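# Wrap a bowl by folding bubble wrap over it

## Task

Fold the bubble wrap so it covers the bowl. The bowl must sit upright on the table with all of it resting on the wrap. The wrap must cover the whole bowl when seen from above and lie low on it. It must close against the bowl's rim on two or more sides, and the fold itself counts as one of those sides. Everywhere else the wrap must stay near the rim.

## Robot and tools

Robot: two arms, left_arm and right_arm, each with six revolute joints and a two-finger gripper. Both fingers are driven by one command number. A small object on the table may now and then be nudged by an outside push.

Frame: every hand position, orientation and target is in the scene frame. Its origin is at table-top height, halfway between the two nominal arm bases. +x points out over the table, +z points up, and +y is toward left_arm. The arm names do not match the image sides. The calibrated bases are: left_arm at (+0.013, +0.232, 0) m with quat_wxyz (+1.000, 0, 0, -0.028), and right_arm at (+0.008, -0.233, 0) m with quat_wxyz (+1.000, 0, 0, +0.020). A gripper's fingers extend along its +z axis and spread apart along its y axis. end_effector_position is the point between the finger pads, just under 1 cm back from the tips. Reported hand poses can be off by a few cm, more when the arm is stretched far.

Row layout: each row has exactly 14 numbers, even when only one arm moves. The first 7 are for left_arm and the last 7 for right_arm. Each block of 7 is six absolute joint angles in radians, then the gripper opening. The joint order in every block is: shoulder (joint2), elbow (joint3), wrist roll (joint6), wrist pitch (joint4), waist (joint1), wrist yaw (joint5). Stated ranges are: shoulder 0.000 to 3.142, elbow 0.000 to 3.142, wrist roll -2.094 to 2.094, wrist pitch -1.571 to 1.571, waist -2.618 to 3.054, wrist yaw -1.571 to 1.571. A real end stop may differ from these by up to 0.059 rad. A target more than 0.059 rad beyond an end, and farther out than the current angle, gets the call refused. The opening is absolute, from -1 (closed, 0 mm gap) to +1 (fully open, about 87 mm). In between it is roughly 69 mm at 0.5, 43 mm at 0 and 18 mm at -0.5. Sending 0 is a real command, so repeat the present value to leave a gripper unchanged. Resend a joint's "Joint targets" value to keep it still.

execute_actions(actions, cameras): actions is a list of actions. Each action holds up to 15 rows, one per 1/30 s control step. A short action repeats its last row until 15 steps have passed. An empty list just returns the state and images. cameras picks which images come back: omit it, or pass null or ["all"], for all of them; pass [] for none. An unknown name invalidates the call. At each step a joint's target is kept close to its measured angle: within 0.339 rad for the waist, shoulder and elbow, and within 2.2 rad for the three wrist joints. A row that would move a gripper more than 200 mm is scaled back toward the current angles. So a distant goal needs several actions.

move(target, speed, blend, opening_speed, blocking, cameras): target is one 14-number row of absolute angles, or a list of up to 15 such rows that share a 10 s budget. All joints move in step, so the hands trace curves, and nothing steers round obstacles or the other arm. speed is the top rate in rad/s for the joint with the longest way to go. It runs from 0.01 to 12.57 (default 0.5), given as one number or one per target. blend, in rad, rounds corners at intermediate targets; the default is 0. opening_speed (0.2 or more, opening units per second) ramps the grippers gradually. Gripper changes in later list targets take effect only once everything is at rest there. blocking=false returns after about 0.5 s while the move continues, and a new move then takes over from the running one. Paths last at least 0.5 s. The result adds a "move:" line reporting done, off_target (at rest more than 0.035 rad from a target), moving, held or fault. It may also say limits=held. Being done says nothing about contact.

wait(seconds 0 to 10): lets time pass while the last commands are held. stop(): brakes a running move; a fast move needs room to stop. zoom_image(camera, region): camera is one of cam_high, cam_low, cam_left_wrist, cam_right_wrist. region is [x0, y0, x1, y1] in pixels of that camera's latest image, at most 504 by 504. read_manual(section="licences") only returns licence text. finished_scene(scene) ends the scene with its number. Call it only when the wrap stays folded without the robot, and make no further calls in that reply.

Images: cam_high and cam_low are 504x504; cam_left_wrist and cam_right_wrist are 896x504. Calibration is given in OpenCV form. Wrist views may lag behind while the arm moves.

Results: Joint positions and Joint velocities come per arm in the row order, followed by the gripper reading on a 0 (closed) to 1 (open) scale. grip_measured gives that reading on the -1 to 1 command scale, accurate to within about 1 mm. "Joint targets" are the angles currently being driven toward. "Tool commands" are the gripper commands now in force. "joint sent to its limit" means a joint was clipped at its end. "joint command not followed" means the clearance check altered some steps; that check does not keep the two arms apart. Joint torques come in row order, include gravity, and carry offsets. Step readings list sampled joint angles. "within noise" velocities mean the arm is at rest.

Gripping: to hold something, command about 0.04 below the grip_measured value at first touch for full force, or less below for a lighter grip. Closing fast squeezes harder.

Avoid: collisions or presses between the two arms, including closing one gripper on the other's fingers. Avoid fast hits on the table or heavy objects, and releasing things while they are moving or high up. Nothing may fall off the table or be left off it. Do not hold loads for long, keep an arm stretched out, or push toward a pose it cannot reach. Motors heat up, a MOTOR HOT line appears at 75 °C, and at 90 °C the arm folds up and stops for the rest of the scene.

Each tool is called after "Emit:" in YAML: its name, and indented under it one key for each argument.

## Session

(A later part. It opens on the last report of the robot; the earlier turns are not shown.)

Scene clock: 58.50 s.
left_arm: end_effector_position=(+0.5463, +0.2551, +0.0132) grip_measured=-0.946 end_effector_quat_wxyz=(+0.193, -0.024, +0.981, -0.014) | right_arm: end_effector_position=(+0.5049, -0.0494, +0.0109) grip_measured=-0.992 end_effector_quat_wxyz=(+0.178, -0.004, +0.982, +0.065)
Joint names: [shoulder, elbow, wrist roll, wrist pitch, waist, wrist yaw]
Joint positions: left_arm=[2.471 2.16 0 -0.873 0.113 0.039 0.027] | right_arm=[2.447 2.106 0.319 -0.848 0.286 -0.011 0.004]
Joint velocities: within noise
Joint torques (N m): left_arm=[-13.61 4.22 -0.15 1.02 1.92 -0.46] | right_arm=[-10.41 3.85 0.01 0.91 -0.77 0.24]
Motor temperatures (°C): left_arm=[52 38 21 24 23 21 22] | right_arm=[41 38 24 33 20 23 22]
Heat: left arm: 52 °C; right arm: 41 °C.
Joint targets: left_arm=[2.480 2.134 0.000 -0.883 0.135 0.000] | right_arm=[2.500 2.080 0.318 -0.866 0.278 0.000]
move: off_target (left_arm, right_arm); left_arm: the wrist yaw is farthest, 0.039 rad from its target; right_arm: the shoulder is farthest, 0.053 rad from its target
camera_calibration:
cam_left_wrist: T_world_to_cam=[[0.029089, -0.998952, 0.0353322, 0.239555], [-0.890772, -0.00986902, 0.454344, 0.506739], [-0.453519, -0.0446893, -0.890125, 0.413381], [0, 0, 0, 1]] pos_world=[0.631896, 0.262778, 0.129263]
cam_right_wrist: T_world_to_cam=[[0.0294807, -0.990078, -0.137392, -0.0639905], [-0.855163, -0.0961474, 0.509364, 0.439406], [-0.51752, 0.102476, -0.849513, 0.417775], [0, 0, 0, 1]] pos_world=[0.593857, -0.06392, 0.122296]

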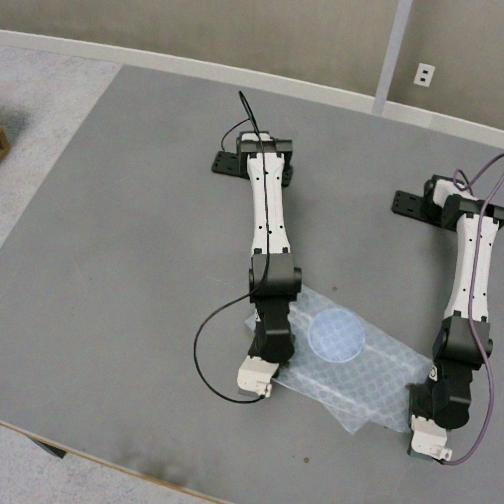

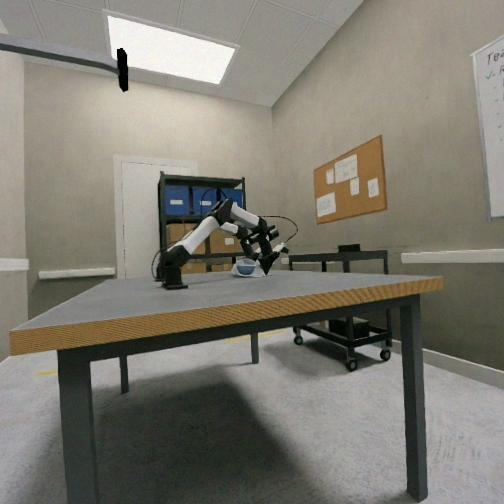

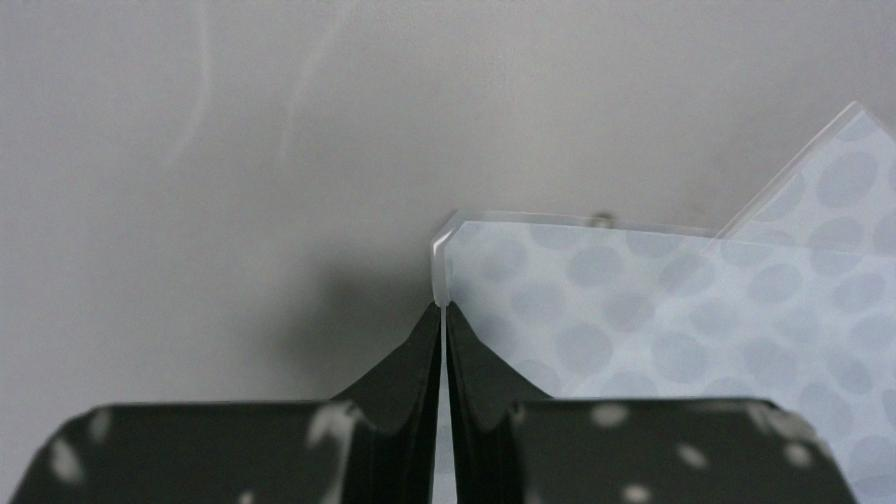

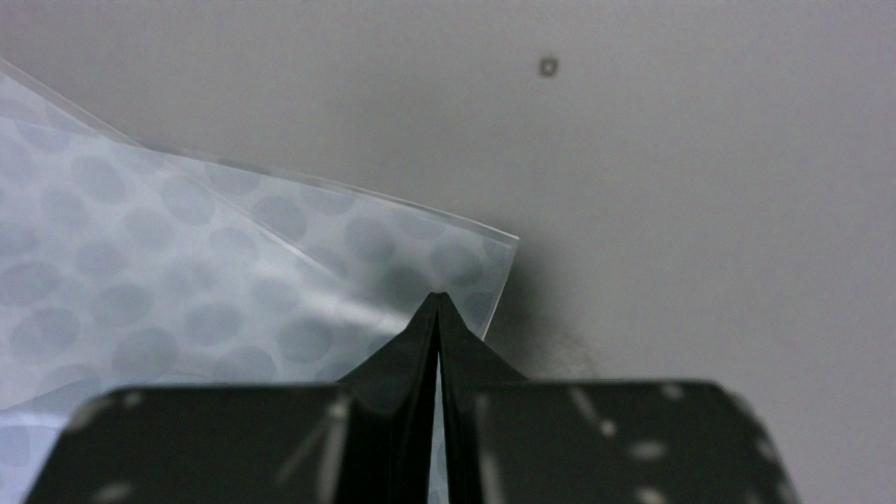

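Emit:
move:
  target: [2.407,1.967,-0.02,-0.52,0.036,0,-1,2.50,2.08,0.318,-0.866,0.278,0,-1]
  speed: 0.2

Emit:
zoom_image:
  camera: "cam_low"
  region: [215, 240, 295, 300]

Emit:
zoom_image:
  camera: "cam_high"
  region: [200, 220, 440, 440]

Scene clock: 62.23 s.
left_arm: end_effector_position=(+0.5929, +0.2215, +0.0152) grip_measured=-0.948 end_effector_quat_wxyz=(+0.313, +0.004, +0.950, -0.009) | right_arm: end_effector_position=(+0.5049, -0.0493, +0.0109) grip_measured=-0.992 end_effector_quat_wxyz=(+0.178, -0.004, +0.982, +0.065)
Joint names: [shoulder, elbow, wrist roll, wrist pitch, waist, wrist yaw]
Joint positions: left_arm=[2.418 1.987 -0.008 -0.504 0.043 0.013 0.026] | right_arm=[2.447 2.106 0.32 -0.848 0.286 -0.011 0.004]
Joint velocities: within noise
Joint torques (N m): left_arm=[-15.53 4.92 -0.3 1.29 -0.77 -0.24] | right_arm=[-10.56 3.34 0.06 0.78 -0.58 0.25]
Motor temperatures (°C): left_arm=[52 38 21 24 23 21 22] | right_arm=[41 38 24 32 20 23 22]
Heat: left arm: 52 °C; right arm: 41 °C.
Joint targets: left_arm=[2.407 1.967 -0.020 -0.520 0.036 0.000] | right_arm=[2.500 2.080 0.318 -0.866 0.278 0.000]
move: off_target (right_arm); right_arm: the shoulder is farthest, 0.053 rad from its target
camera_calibration:
cam_left_wrist: T_world_to_cam=[[-0.0263875, -0.999591, 0.0110307, 0.237975], [-0.974735, 0.0281765, 0.221578, 0.591989], [-0.221798, -0.00490508, -0.97508, 0.28995], [0, 0, 0, 1]] pos_world=[0.647623, 0.22262, 0.148928]
cam_right_wrist: T_world_to_cam=[[0.029153, -0.990064, -0.137559, -0.063775], [-0.85516, -0.0959573, 0.509405, 0.439411], [-0.517544, 0.102785, -0.849461, 0.417803], [0, 0, 0, 1]] pos_world=[0.593857, -0.0639204, 0.122296]

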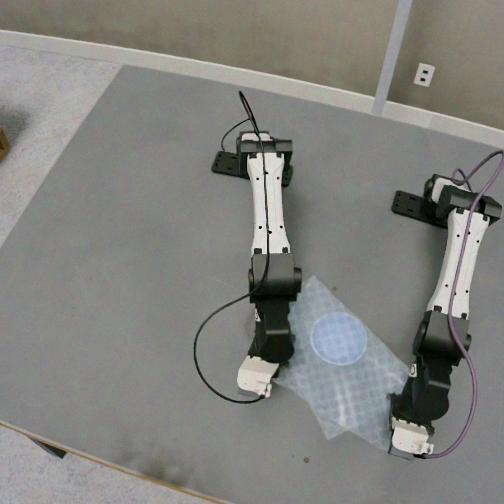

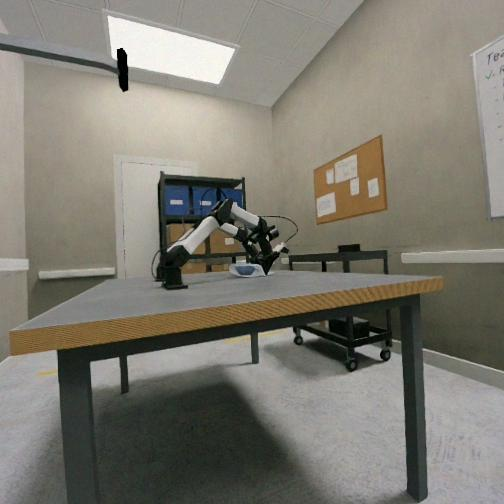

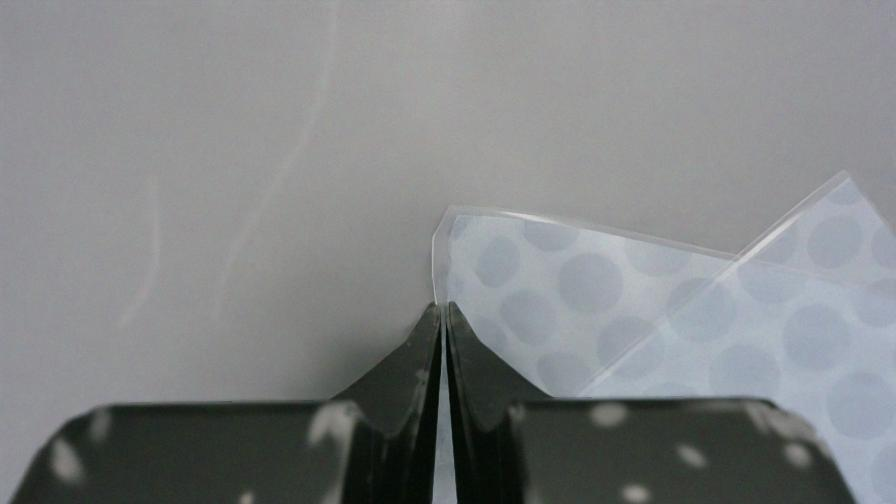

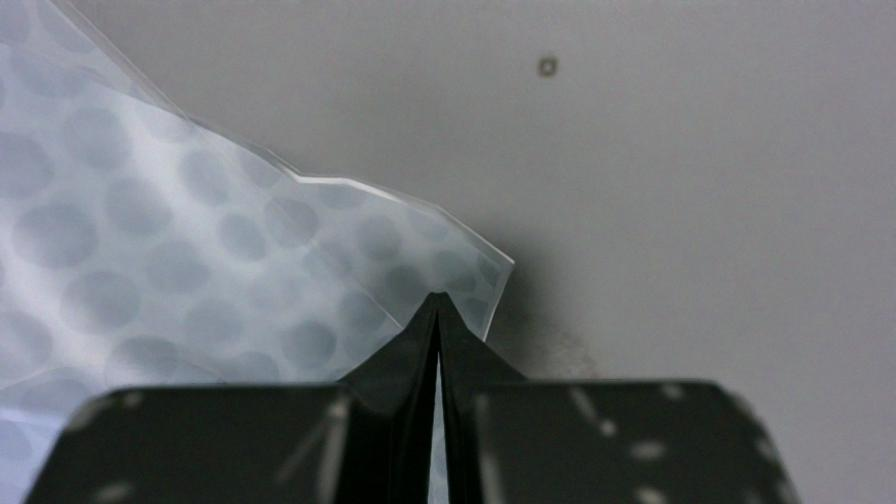

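Scaled by 6.300.

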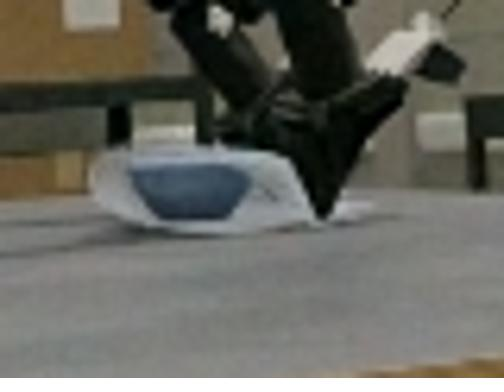

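Scaled by 2.100.

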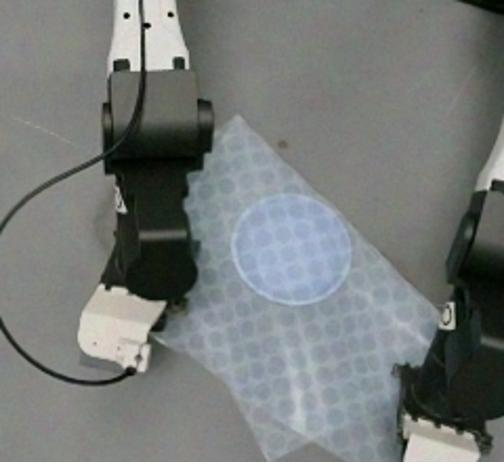

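Emit:
move:
  target:
    - [2.407,1.967,-0.02,-0.52,0.036,0,-1,2.409,2.241,0.318,-1.054,0.278,0,-1]
    - [2.407,1.967,-0.02,-0.52,0.036,0,-0.3,2.409,2.241,0.318,-1.054,0.278,0,-1]
    - [2.379,2.117,-0.02,-0.698,0.036,0,-0.3,2.1,2.1,0.247,-1.0,0.1,0,-1]
    - [2.1,2.1,-0.031,-1.0,0.2,0,-0.3,1.9,1.7,0.247,-1.1,0,0,-1]
    - [1.7,1.4,-0.16,-1.3,0.25,0,-0.3,1.7,1.4,0.248,-1.3,-0.1,0,-1]
  speed: [0.2,0.3,0.3,0.5,0.8]
  opening_speed: 0.6

Emit:
zoom_image:
  camera: "cam_low"
  region: [215, 240, 295, 300]

Emit:
zoom_image:
  camera: "cam_high"
  region: [200, 220, 440, 460]

Scene clock: 68.93 s.
left_arm: end_effector_position=(+0.2700, +0.2725, +0.1059) grip_measured=-0.300 end_effector_quat_wxyz=(-0.022, -0.167, +0.986, -0.006) | right_arm: end_effector_position=(+0.2708, -0.2352, +0.1049) grip_measured=-0.992 end_effector_quat_wxyz=(-0.024, +0.153, +0.988, +0.003)
Joint names: [shoulder, elbow, wrist roll, wrist pitch, waist, wrist yaw]
Joint positions: left_arm=[1.727 1.404 -0.148 -1.291 0.244 0.011 0.35] | right_arm=[1.736 1.409 0.254 -1.291 -0.094 -0.011 0.004]
Joint velocities: within noise
Joint torques (N m): left_arm=[-10.25 5.29 -0.27 0.25 0.5 -0.19] | right_arm=[-12.31 4.36 0.03 0.27 -0.46 0.22]
Motor temperatures (°C): left_arm=[53 38 21 24 23 21 22] | right_arm=[44 38 24 32 20 23 22]
Heat: left arm: 53 °C; right arm: 44 °C.
Joint targets: left_arm=[1.700 1.400 -0.160 -1.300 0.250 0.000] | right_arm=[1.700 1.400 0.248 -1.300 -0.100 0.000]
move: off_target (right_arm); right_arm: the shoulder is farthest, 0.036 rad from its target
camera_calibration:
cam_left_wrist: T_world_to_cam=[[0.319031, -0.947702, 0.00897045, 0.172181], [-0.587858, -0.190453, 0.786225, 0.151], [-0.743399, -0.256104, -0.617875, 0.478435], [0, 0, 0, 1]] pos_world=[0.389503, 0.314464, 0.175349]
cam_right_wrist: T_world_to_cam=[[-0.309106, -0.950995, -0.00784769, -0.140823], [-0.555744, 0.173927, 0.812956, 0.124069], [-0.771753, 0.255651, -0.582272, 0.472267], [0, 0, 0, 1]] pos_world=[0.389895, -0.276237, 0.17302]

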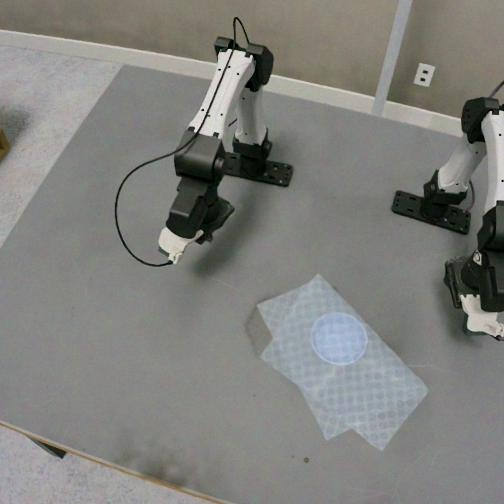

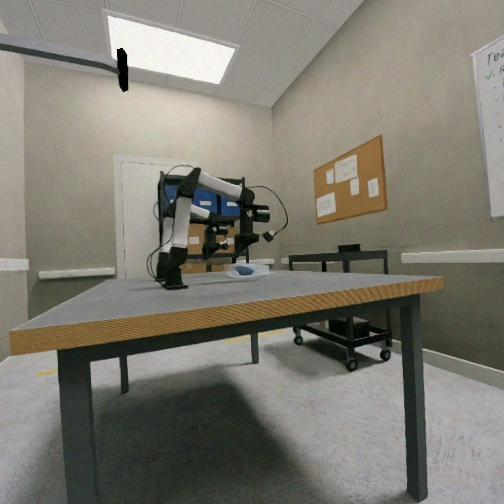

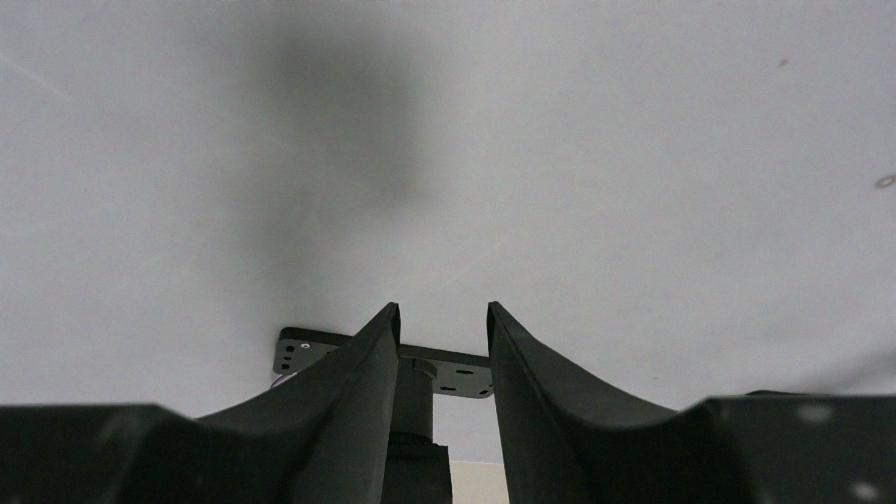

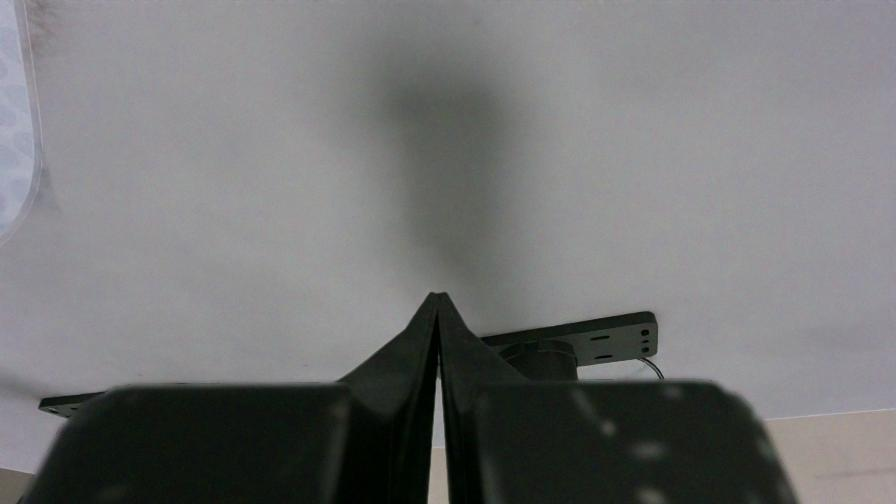

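Scaled by 6.300.

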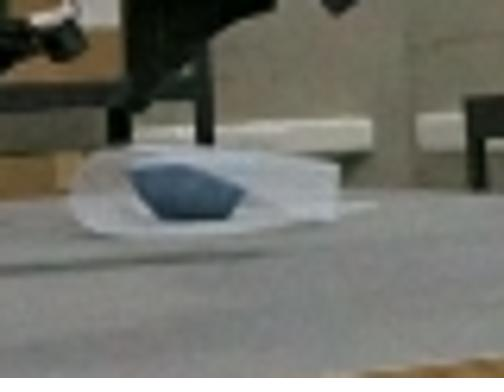

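Scaled by 2.100.

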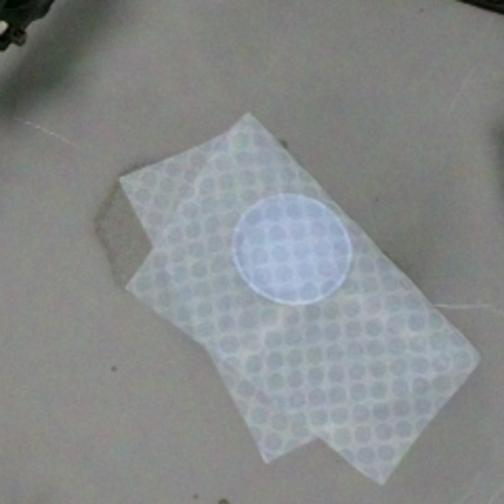

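Emit:
move:
  target: [2.1,2.1,-0.031,-1.0,0.14,0,-0.3,2.1,2.1,0.247,-1.0,-0.05,0,-1]
  speed: 0.9

Emit:
zoom_image:
  camera: "cam_low"
  region: [225, 255, 275, 285]

Emit:
zoom_image:
  camera: "cam_high"
  region: [230, 260, 430, 460]

Scene clock: 70.60 s.
left_arm: end_effector_position=(+0.5010, +0.2703, +0.1617) grip_measured=-0.300 end_effector_quat_wxyz=(+0.265, -0.061, +0.962, +0.001) | right_arm: end_effector_position=(+0.4982, -0.2289, +0.1683) grip_measured=-0.992 end_effector_quat_wxyz=(+0.269, +0.128, +0.954, +0.038)
Joint names: [shoulder, elbow, wrist roll, wrist pitch, waist, wrist yaw]
Joint positions: left_arm=[2.093 2.073 -0.043 -1.014 0.142 0.011 0.35] | right_arm=[2.08 2.071 0.253 -1.011 -0.056 -0.011 0.004]
Joint velocities: within noise
Joint torques (N m): left_arm=[-11.3 8.46 -0.09 1.42 -0.23 -0.19] | right_arm=[-10.67 8.66 -0.02 1.38 0.55 0.23]
Motor temperatures (°C): left_arm=[52 38 21 24 23 21 22] | right_arm=[44 38 24 32 20 23 22]
Heat: left arm: 52 °C; right arm: 44 °C.
Joint targets: left_arm=[2.100 2.100 -0.031 -1.000 0.140 0.000] | right_arm=[2.100 2.100 0.247 -1.000 -0.050 0.000]
move: done
camera_calibration:
cam_left_wrist: T_world_to_cam=[[0.105524, -0.994001, 0.0287428, 0.21216], [-0.943812, -0.0910095, 0.317704, 0.46966], [-0.313182, -0.0606533, -0.947754, 0.469073], [0, 0, 0, 1]] pos_world=[0.567788, 0.282082, 0.289255]
cam_right_wrist: T_world_to_cam=[[-0.223537, -0.962889, -0.151249, -0.0852408], [-0.921617, 0.158294, 0.354353, 0.453641], [-0.31726, 0.218605, -0.922799, 0.505541], [0, 0, 0, 1]] pos_world=[0.559417, -0.2644, 0.292872]

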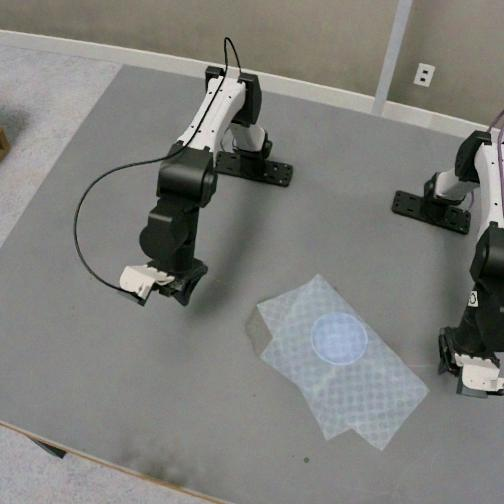

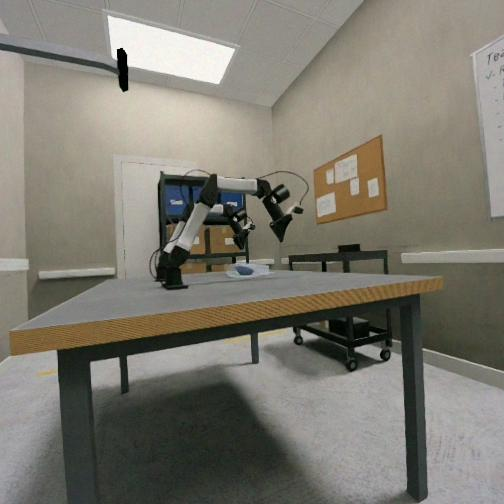

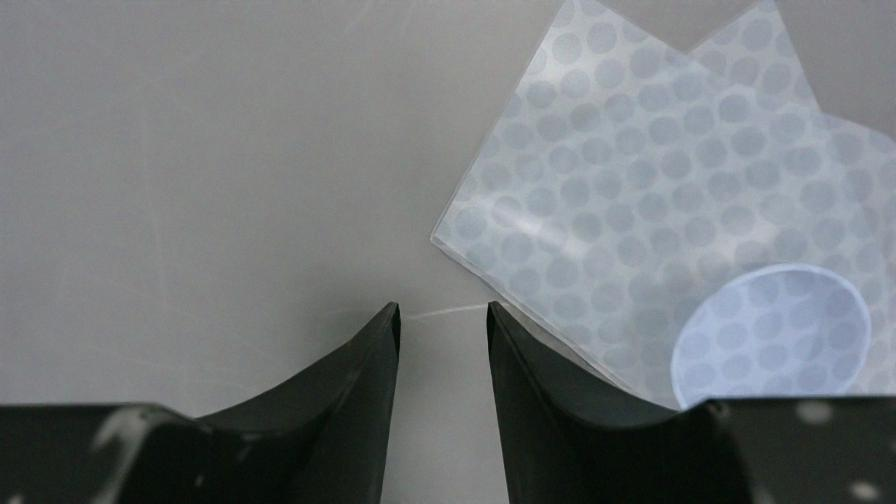

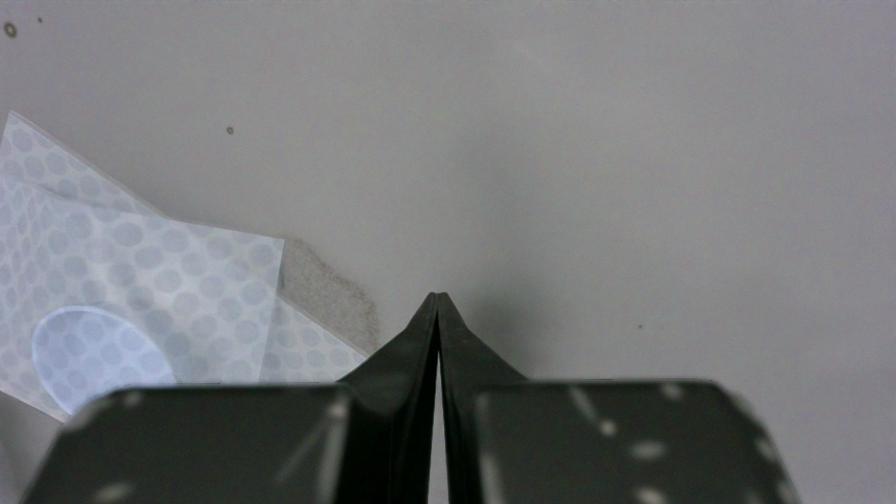

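Scaled by 10.080.

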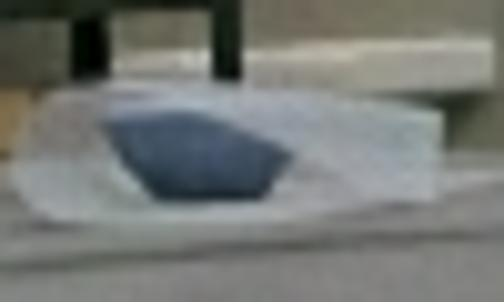

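Scaled by 2.520.

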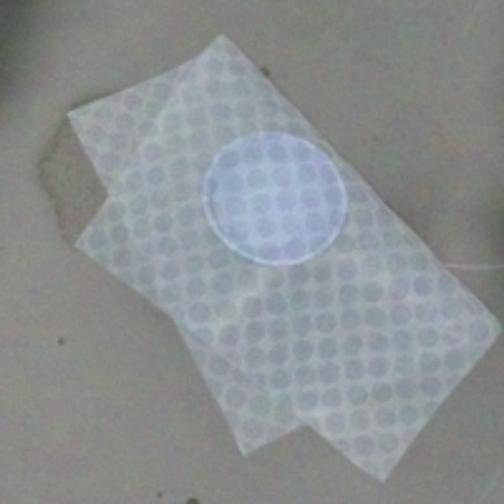

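Emit:
move:
  target:
    - [2.1,2.1,-0.031,-1.0,0.24,0,-0.3,2.299,2.170,0.241,-1.093,0.201,0,-0.15]
    - [2.1,2.1,-0.031,-1.0,0.24,0,-0.3,2.299,2.170,0.241,-1.093,0.201,0,-0.15]
  speed: 0.5

Emit:
zoom_image:
  camera: "cam_right_wrist"
  region: [200, 0, 700, 504]

Scene clock: 73.23 s.
left_arm: end_effector_position=(+0.4951, +0.3176, +0.1618) grip_measured=-0.300 end_effector_quat_wxyz=(+0.265, -0.107, +0.958, +0.014) | right_arm: end_effector_position=(+0.4792, -0.1011, +0.0875) grip_measured=-0.150 end_effector_quat_wxyz=(+0.163, -0.002, +0.986, +0.045)
Joint names: [shoulder, elbow, wrist roll, wrist pitch, waist, wrist yaw]
Joint positions: left_arm=[2.093 2.073 -0.042 -1.014 0.24 0.011 0.35] | right_arm=[2.288 2.142 0.247 -1.086 0.21 -0.008 0.425]
Joint velocities: within noise
Joint torques (N m): left_arm=[-11.25 8.36 -0.05 1.4 -0.24 -0.19] | right_arm=[-13.45 8.4 0 0.91 -0.75 0.24]
Motor temperatures (°C): left_arm=[52 39 21 24 23 21 22] | right_arm=[44 38 24 32 20 22 22]
Heat: left arm: 52 °C; right arm: 44 °C.
Joint targets: left_arm=[2.100 2.100 -0.031 -1.000 0.240 0.000] | right_arm=[2.299 2.170 0.241 -1.093 0.201 0.000]
move: done
camera_calibration:
cam_left_wrist: T_world_to_cam=[[0.200623, -0.979263, 0.0281903, 0.208186], [-0.930888, -0.181587, 0.316977, 0.490881], [-0.305285, -0.0898349, -0.948014, 0.475545], [0, 0, 0, 1]] pos_world=[0.560365, 0.335727, 0.289357]
cam_right_wrist: T_world_to_cam=[[0.0159011, -0.99492, -0.0994044, -0.101206], [-0.83904, -0.0673508, 0.539885, 0.36592], [-0.543838, 0.0748195, -0.835849, 0.483468], [0, 0, 0, 1]] pos_world=[0.571559, -0.11222, 0.196491]

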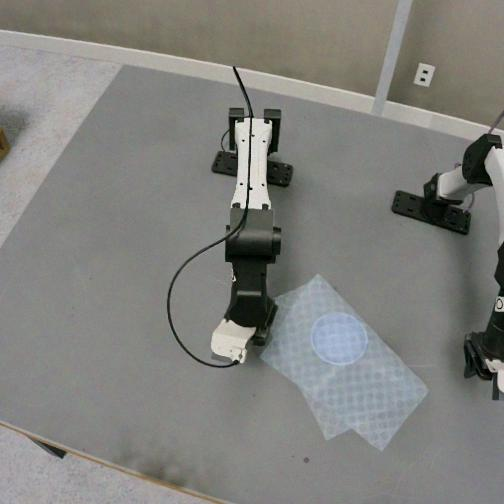

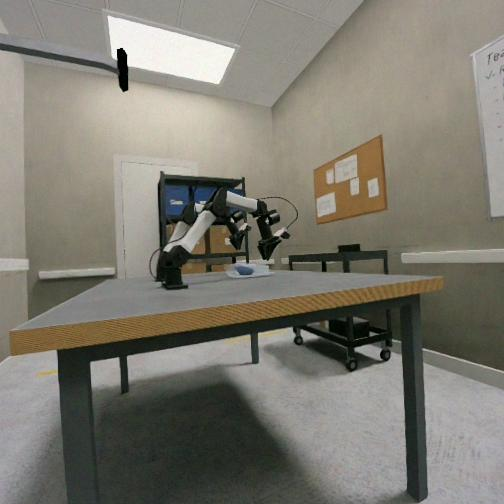

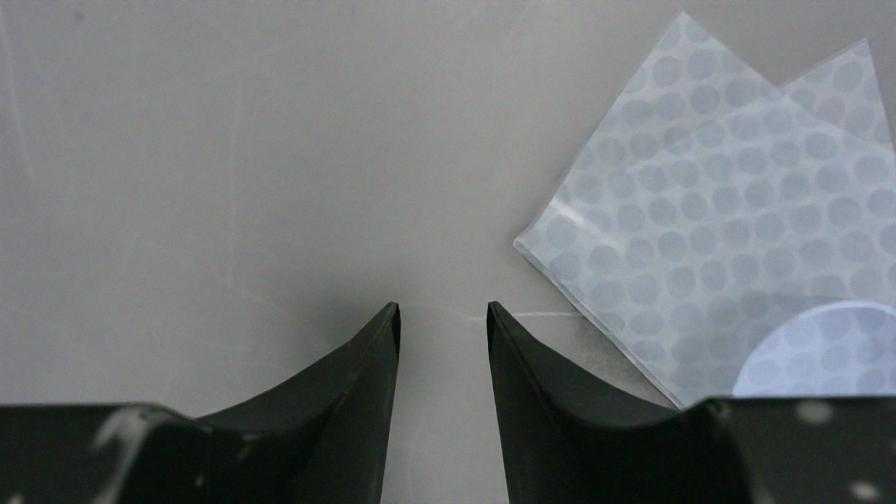

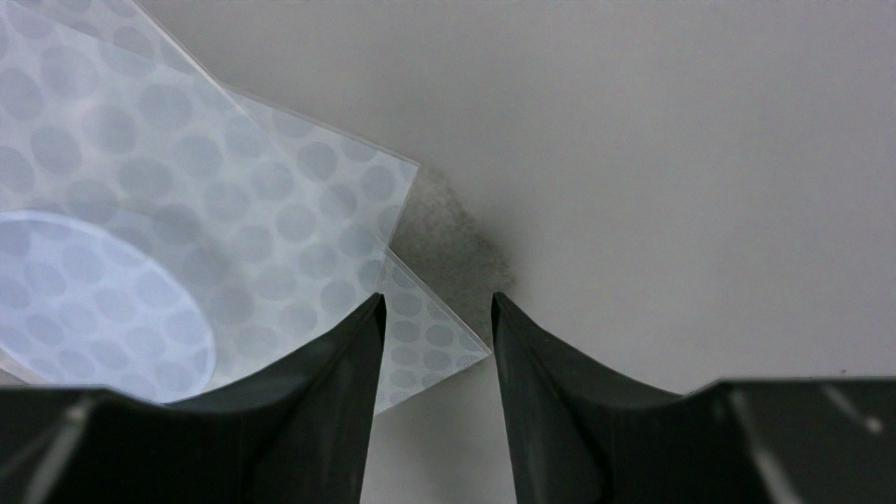

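Scaled by 1.000.

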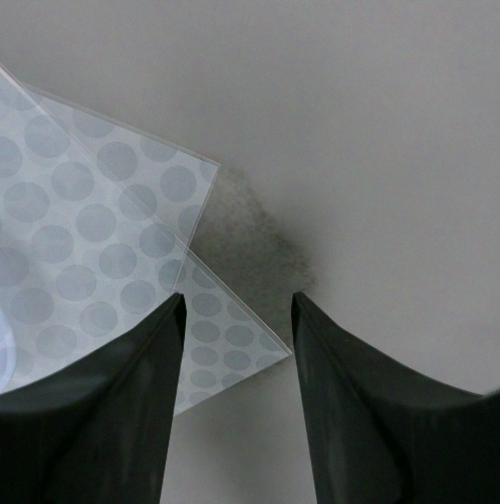

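Emit:
move:
  target:
    - [2.1,2.1,-0.031,-1.0,0.24,0,-0.3,2.365,2.124,0.269,-0.981,0.229,0,-0.15]
    - [2.1,2.1,-0.031,-1.0,0.24,0,-0.3,2.382,1.978,0.269,-0.817,0.229,0,-0.15]
    - [2.1,2.1,-0.031,-1.0,0.24,0,-0.3,2.382,1.978,0.269,-0.817,0.229,0,-1]
  speed: 0.25
  opening_speed: 0.7

Emit:
zoom_image:
  camera: "cam_low"
  region: [225, 255, 275, 285]

Scene clock: 76.97 s.
left_arm: end_effector_position=(+0.4951, +0.3176, +0.1618) grip_measured=-0.300 end_effector_quat_wxyz=(+0.265, -0.107, +0.958, +0.014) | right_arm: end_effector_position=(+0.4967, -0.0890, +0.0168) grip_measured=-0.992 end_effector_quat_wxyz=(+0.175, -0.001, +0.983, +0.051)
Joint names: [shoulder, elbow, wrist roll, wrist pitch, waist, wrist yaw]
Joint positions: left_arm=[2.093 2.073 -0.042 -1.014 0.24 0.011 0.35] | right_arm=[2.364 1.986 0.262 -0.827 0.223 -0.008 0.004]
Joint velocities: within noise
Joint torques (N m): left_arm=[-11.29 8.46 -0.06 1.38 -0.05 -0.19] | right_arm=[-13.26 5.14 0.12 1.09 0.42 0.21]
Motor temperatures (°C): left_arm=[52 39 21 24 23 21 22] | right_arm=[45 38 24 32 20 22 22]
Heat: left arm: 52 °C; right arm: 45 °C.
Joint targets: left_arm=[2.100 2.100 -0.031 -1.000 0.240 0.000] | right_arm=[2.382 1.978 0.269 -0.817 0.229 0.000]
move: done
camera_calibration:
cam_left_wrist: T_world_to_cam=[[0.200623, -0.979263, 0.0281903, 0.208186], [-0.930888, -0.181587, 0.316977, 0.490881], [-0.305285, -0.0898349, -0.948014, 0.475545], [0, 0, 0, 1]] pos_world=[0.560365, 0.335727, 0.289357]
cam_right_wrist: T_world_to_cam=[[0.0178215, -0.993694, -0.110705, -0.0970851], [-0.852213, -0.0730018, 0.518078, 0.426076], [-0.522892, 0.0851112, -0.848139, 0.423631], [0, 0, 0, 1]] pos_world=[0.586351, -0.101424, 0.12781]

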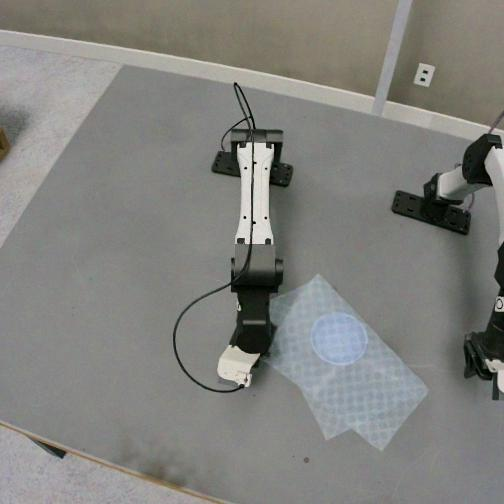

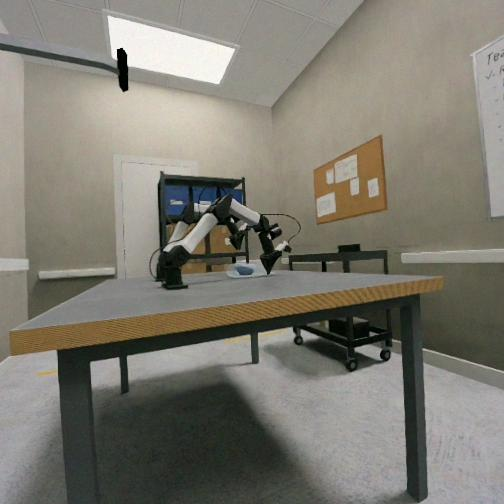

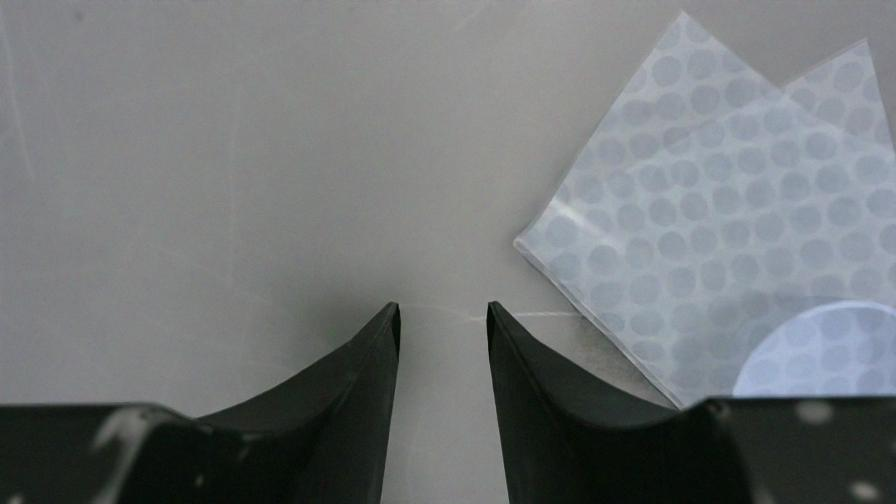

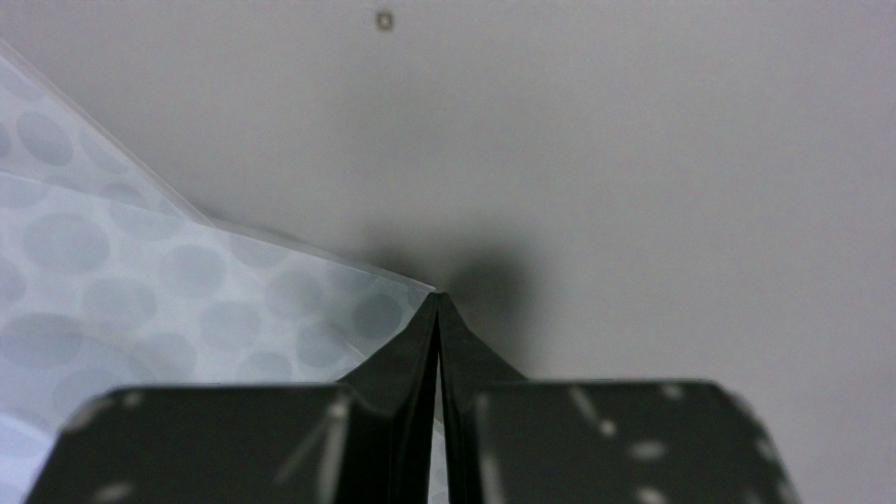

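Scaled by 10.080.

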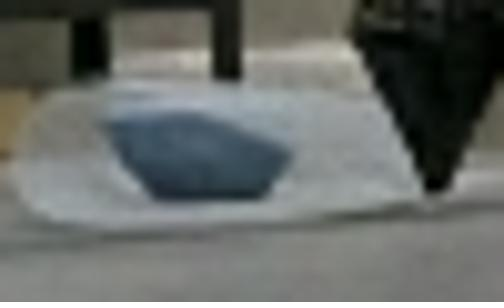

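Emit:
move:
  target:
    - [2.1,2.1,-0.031,-1.0,0.24,0,-0.3,2.365,2.124,0.269,-0.981,0.229,0,-1]
    - [2.1,2.1,-0.031,-1.0,0.24,0,-0.3,2.332,2.068,0.295,-0.958,0.255,0,-0.15]
    - [2.1,2.1,-0.031,-1.0,0.24,0,-0.3,2.358,1.915,0.295,-0.778,0.255,0,-0.15]
    - [2.1,2.1,-0.031,-1.0,0.24,0,-0.3,2.358,1.915,0.295,-0.778,0.255,0,-1]
  speed: 0.3
  opening_speed: 0.7

Emit:
zoom_image:
  camera: "cam_low"
  region: [225, 255, 275, 285]

Scene clock: 82.60 s.
left_arm: end_effector_position=(+0.4951, +0.3176, +0.1618) grip_measured=-0.300 end_effector_quat_wxyz=(+0.265, -0.107, +0.958, +0.014) | right_arm: end_effector_position=(+0.4917, -0.0746, +0.0105) grip_measured=-0.991 end_effector_quat_wxyz=(+0.180, -0.001, +0.982, +0.055)
Joint names: [shoulder, elbow, wrist roll, wrist pitch, waist, wrist yaw]
Joint positions: left_arm=[2.093 2.073 -0.042 -1.014 0.24 0.011 0.35] | right_arm=[2.351 1.936 0.291 -0.777 0.253 -0.003 0.005]
Joint velocities: within noise
Joint torques (N m): left_arm=[-11.33 8.18 -0.02 1.4 0.02 -0.2] | right_arm=[-14.38 3.93 0.09 1 0.49 0.12]
Motor temperatures (°C): left_arm=[51 40 21 24 23 21 22] | right_arm=[47 38 24 32 20 22 22]
Heat: left arm: 51 °C; right arm: 47 °C.
Joint targets: left_arm=[2.100 2.100 -0.031 -1.000 0.240 0.000] | right_arm=[2.358 1.915 0.295 -0.778 0.255 0.000]
move: done; target 4's new numbers were sent with right_arm's wrist pitch 0.046 rad from that target
camera_calibration:
cam_left_wrist: T_world_to_cam=[[0.200623, -0.979263, 0.0281903, 0.208186], [-0.930888, -0.181587, 0.316977, 0.490881], [-0.305285, -0.0898349, -0.948014, 0.475545], [0, 0, 0, 1]] pos_world=[0.560365, 0.335727, 0.289357]
cam_right_wrist: T_world_to_cam=[[0.0197766, -0.992689, -0.119069, -0.0842939], [-0.857307, -0.0781135, 0.508844, 0.428336], [-0.514425, 0.092016, -0.852584, 0.410877], [0, 0, 0, 1]] pos_world=[0.580248, -0.088026, 0.122314]

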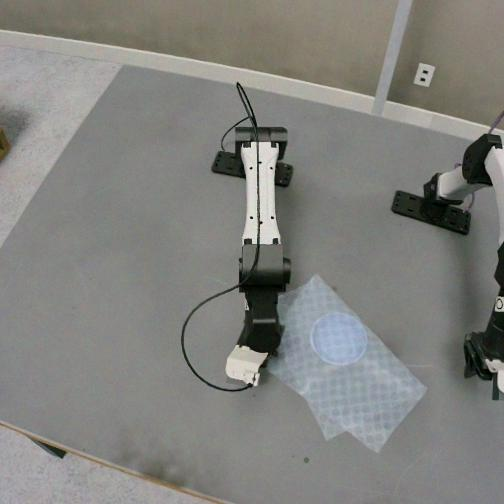

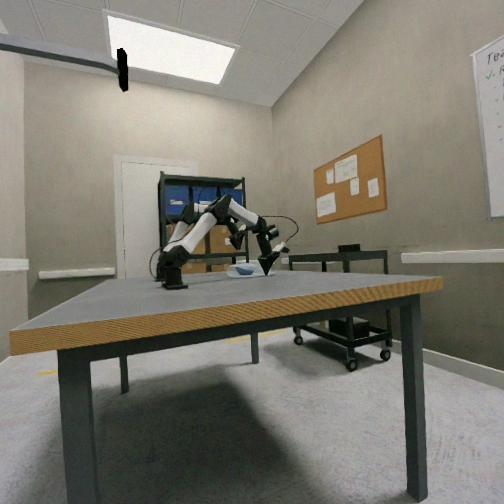

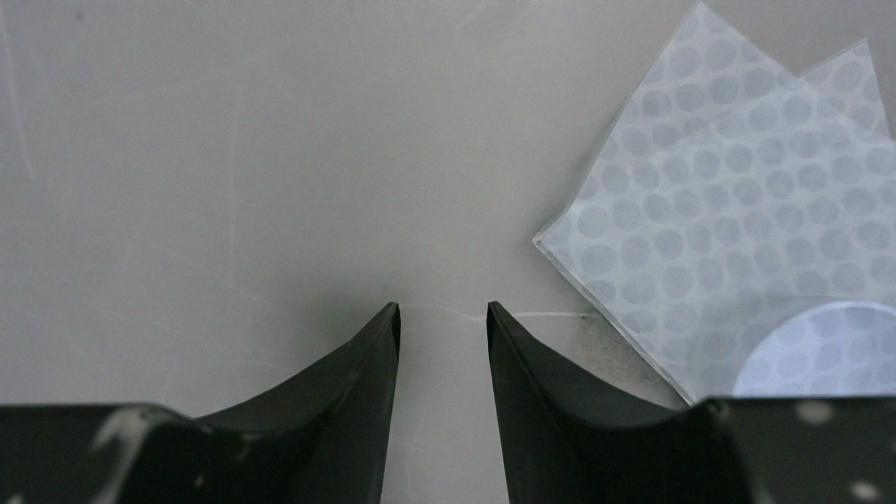

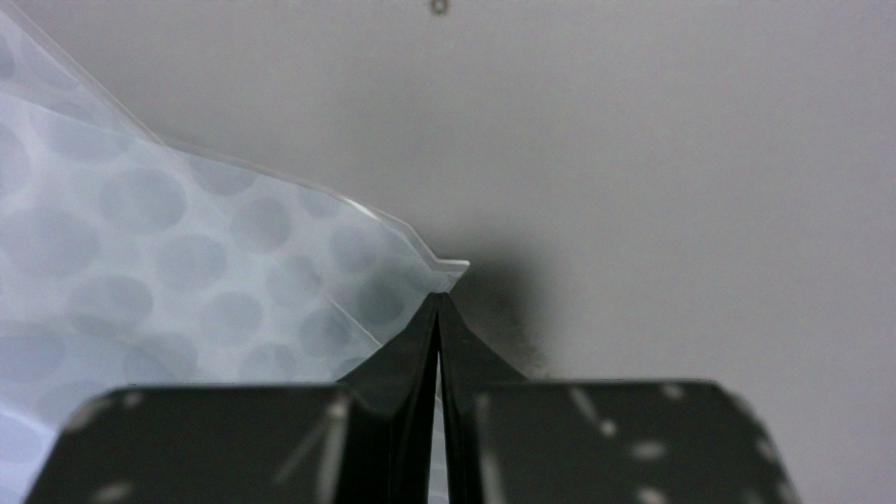

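Scaled by 10.080.

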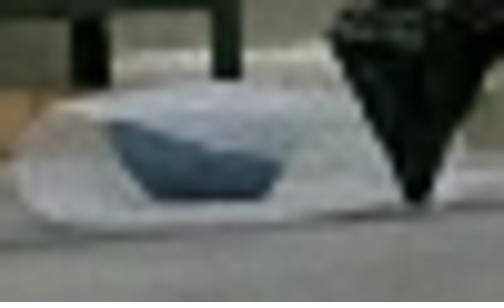

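Emit:
move:
  target: [2.1,2.1,-0.031,-1.0,0.24,0,-0.3,2.60,2.32,0.21,-0.97,0.17,0,-1]
  speed: 0.2

Emit:
zoom_image:
  camera: "cam_low"
  region: [225, 255, 275, 285]

Scene clock: 85.27 s.
left_arm: end_effector_position=(+0.4951, +0.3176, +0.1618) grip_measured=-0.300 end_effector_quat_wxyz=(+0.265, -0.107, +0.958, +0.014) | right_arm: end_effector_position=(+0.5378, -0.1067, +0.0098) grip_measured=-0.992 end_effector_quat_wxyz=(+0.180, +0.001, +0.983, +0.041)
Joint names: [shoulder, elbow, wrist roll, wrist pitch, waist, wrist yaw]
Joint positions: left_arm=[2.093 2.073 -0.042 -1.014 0.24 0.011 0.35] | right_arm=[2.556 2.307 0.22 -0.95 0.177 -0.003 0.004]
Joint velocities: within noise
Joint torques (N m): left_arm=[-11.17 8.27 -0.06 1.38 0.06 -0.16] | right_arm=[-12.08 7.06 -0.01 0.82 -0.44 0.16]
Motor temperatures (°C): left_arm=[51 41 21 24 23 21 22] | right_arm=[47 38 24 32 20 22 22]
Heat: left arm: 51 °C; right arm: 47 °C.
Joint targets: left_arm=[2.100 2.100 -0.031 -1.000 0.240 0.000] | right_arm=[2.600 2.320 0.210 -0.970 0.170 0.000]
move: off_target (right_arm); right_arm: the shoulder is farthest, 0.044 rad from its target
camera_calibration:
cam_left_wrist: T_world_to_cam=[[0.200623, -0.979263, 0.0281903, 0.208186], [-0.930888, -0.181587, 0.316977, 0.490881], [-0.305285, -0.0898349, -0.948014, 0.475545], [0, 0, 0, 1]] pos_world=[0.560365, 0.335727, 0.289357]
cam_right_wrist: T_world_to_cam=[[0.0103429, -0.995678, -0.0923, -0.112632], [-0.858038, -0.0562367, 0.510498, 0.468406], [-0.513482, 0.0739168, -0.854911, 0.434611], [0, 0, 0, 1]] pos_world=[0.62624, -0.117928, 0.122037]

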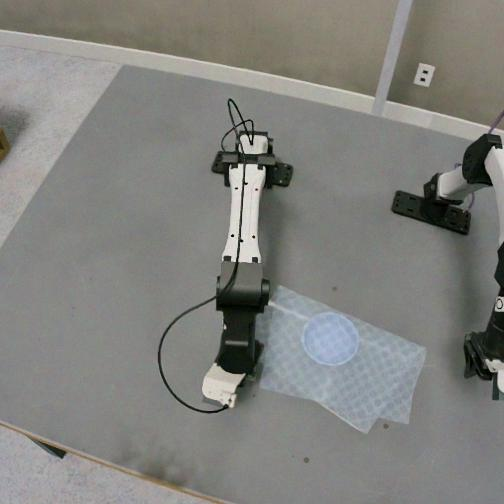

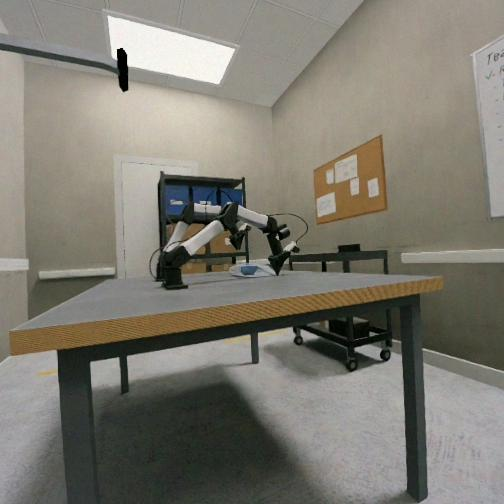

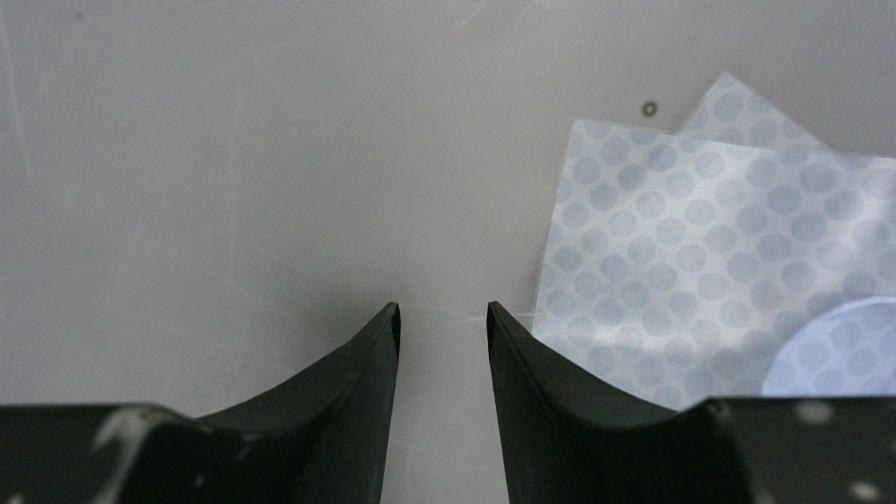

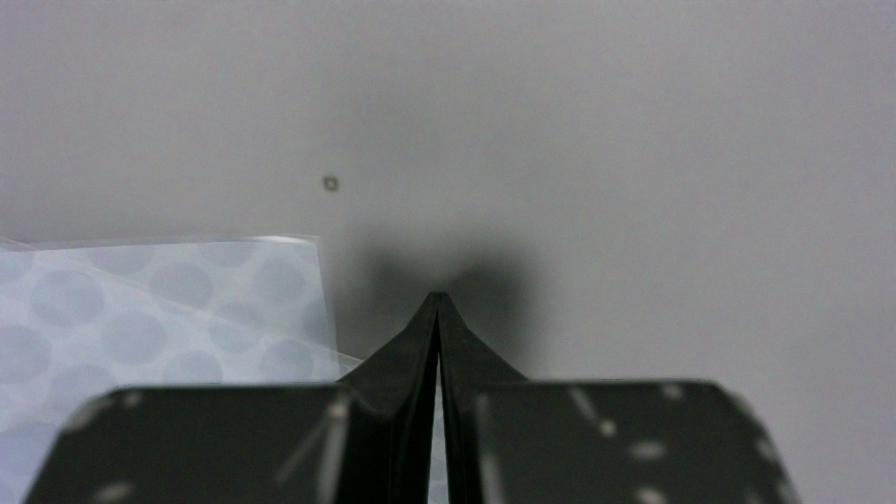

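Scaled by 10.080.

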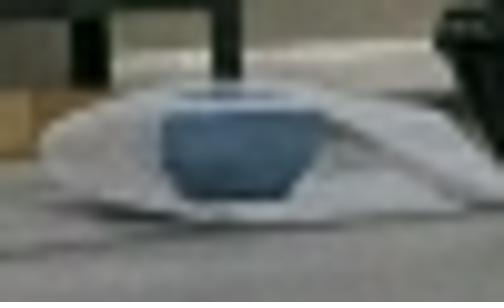

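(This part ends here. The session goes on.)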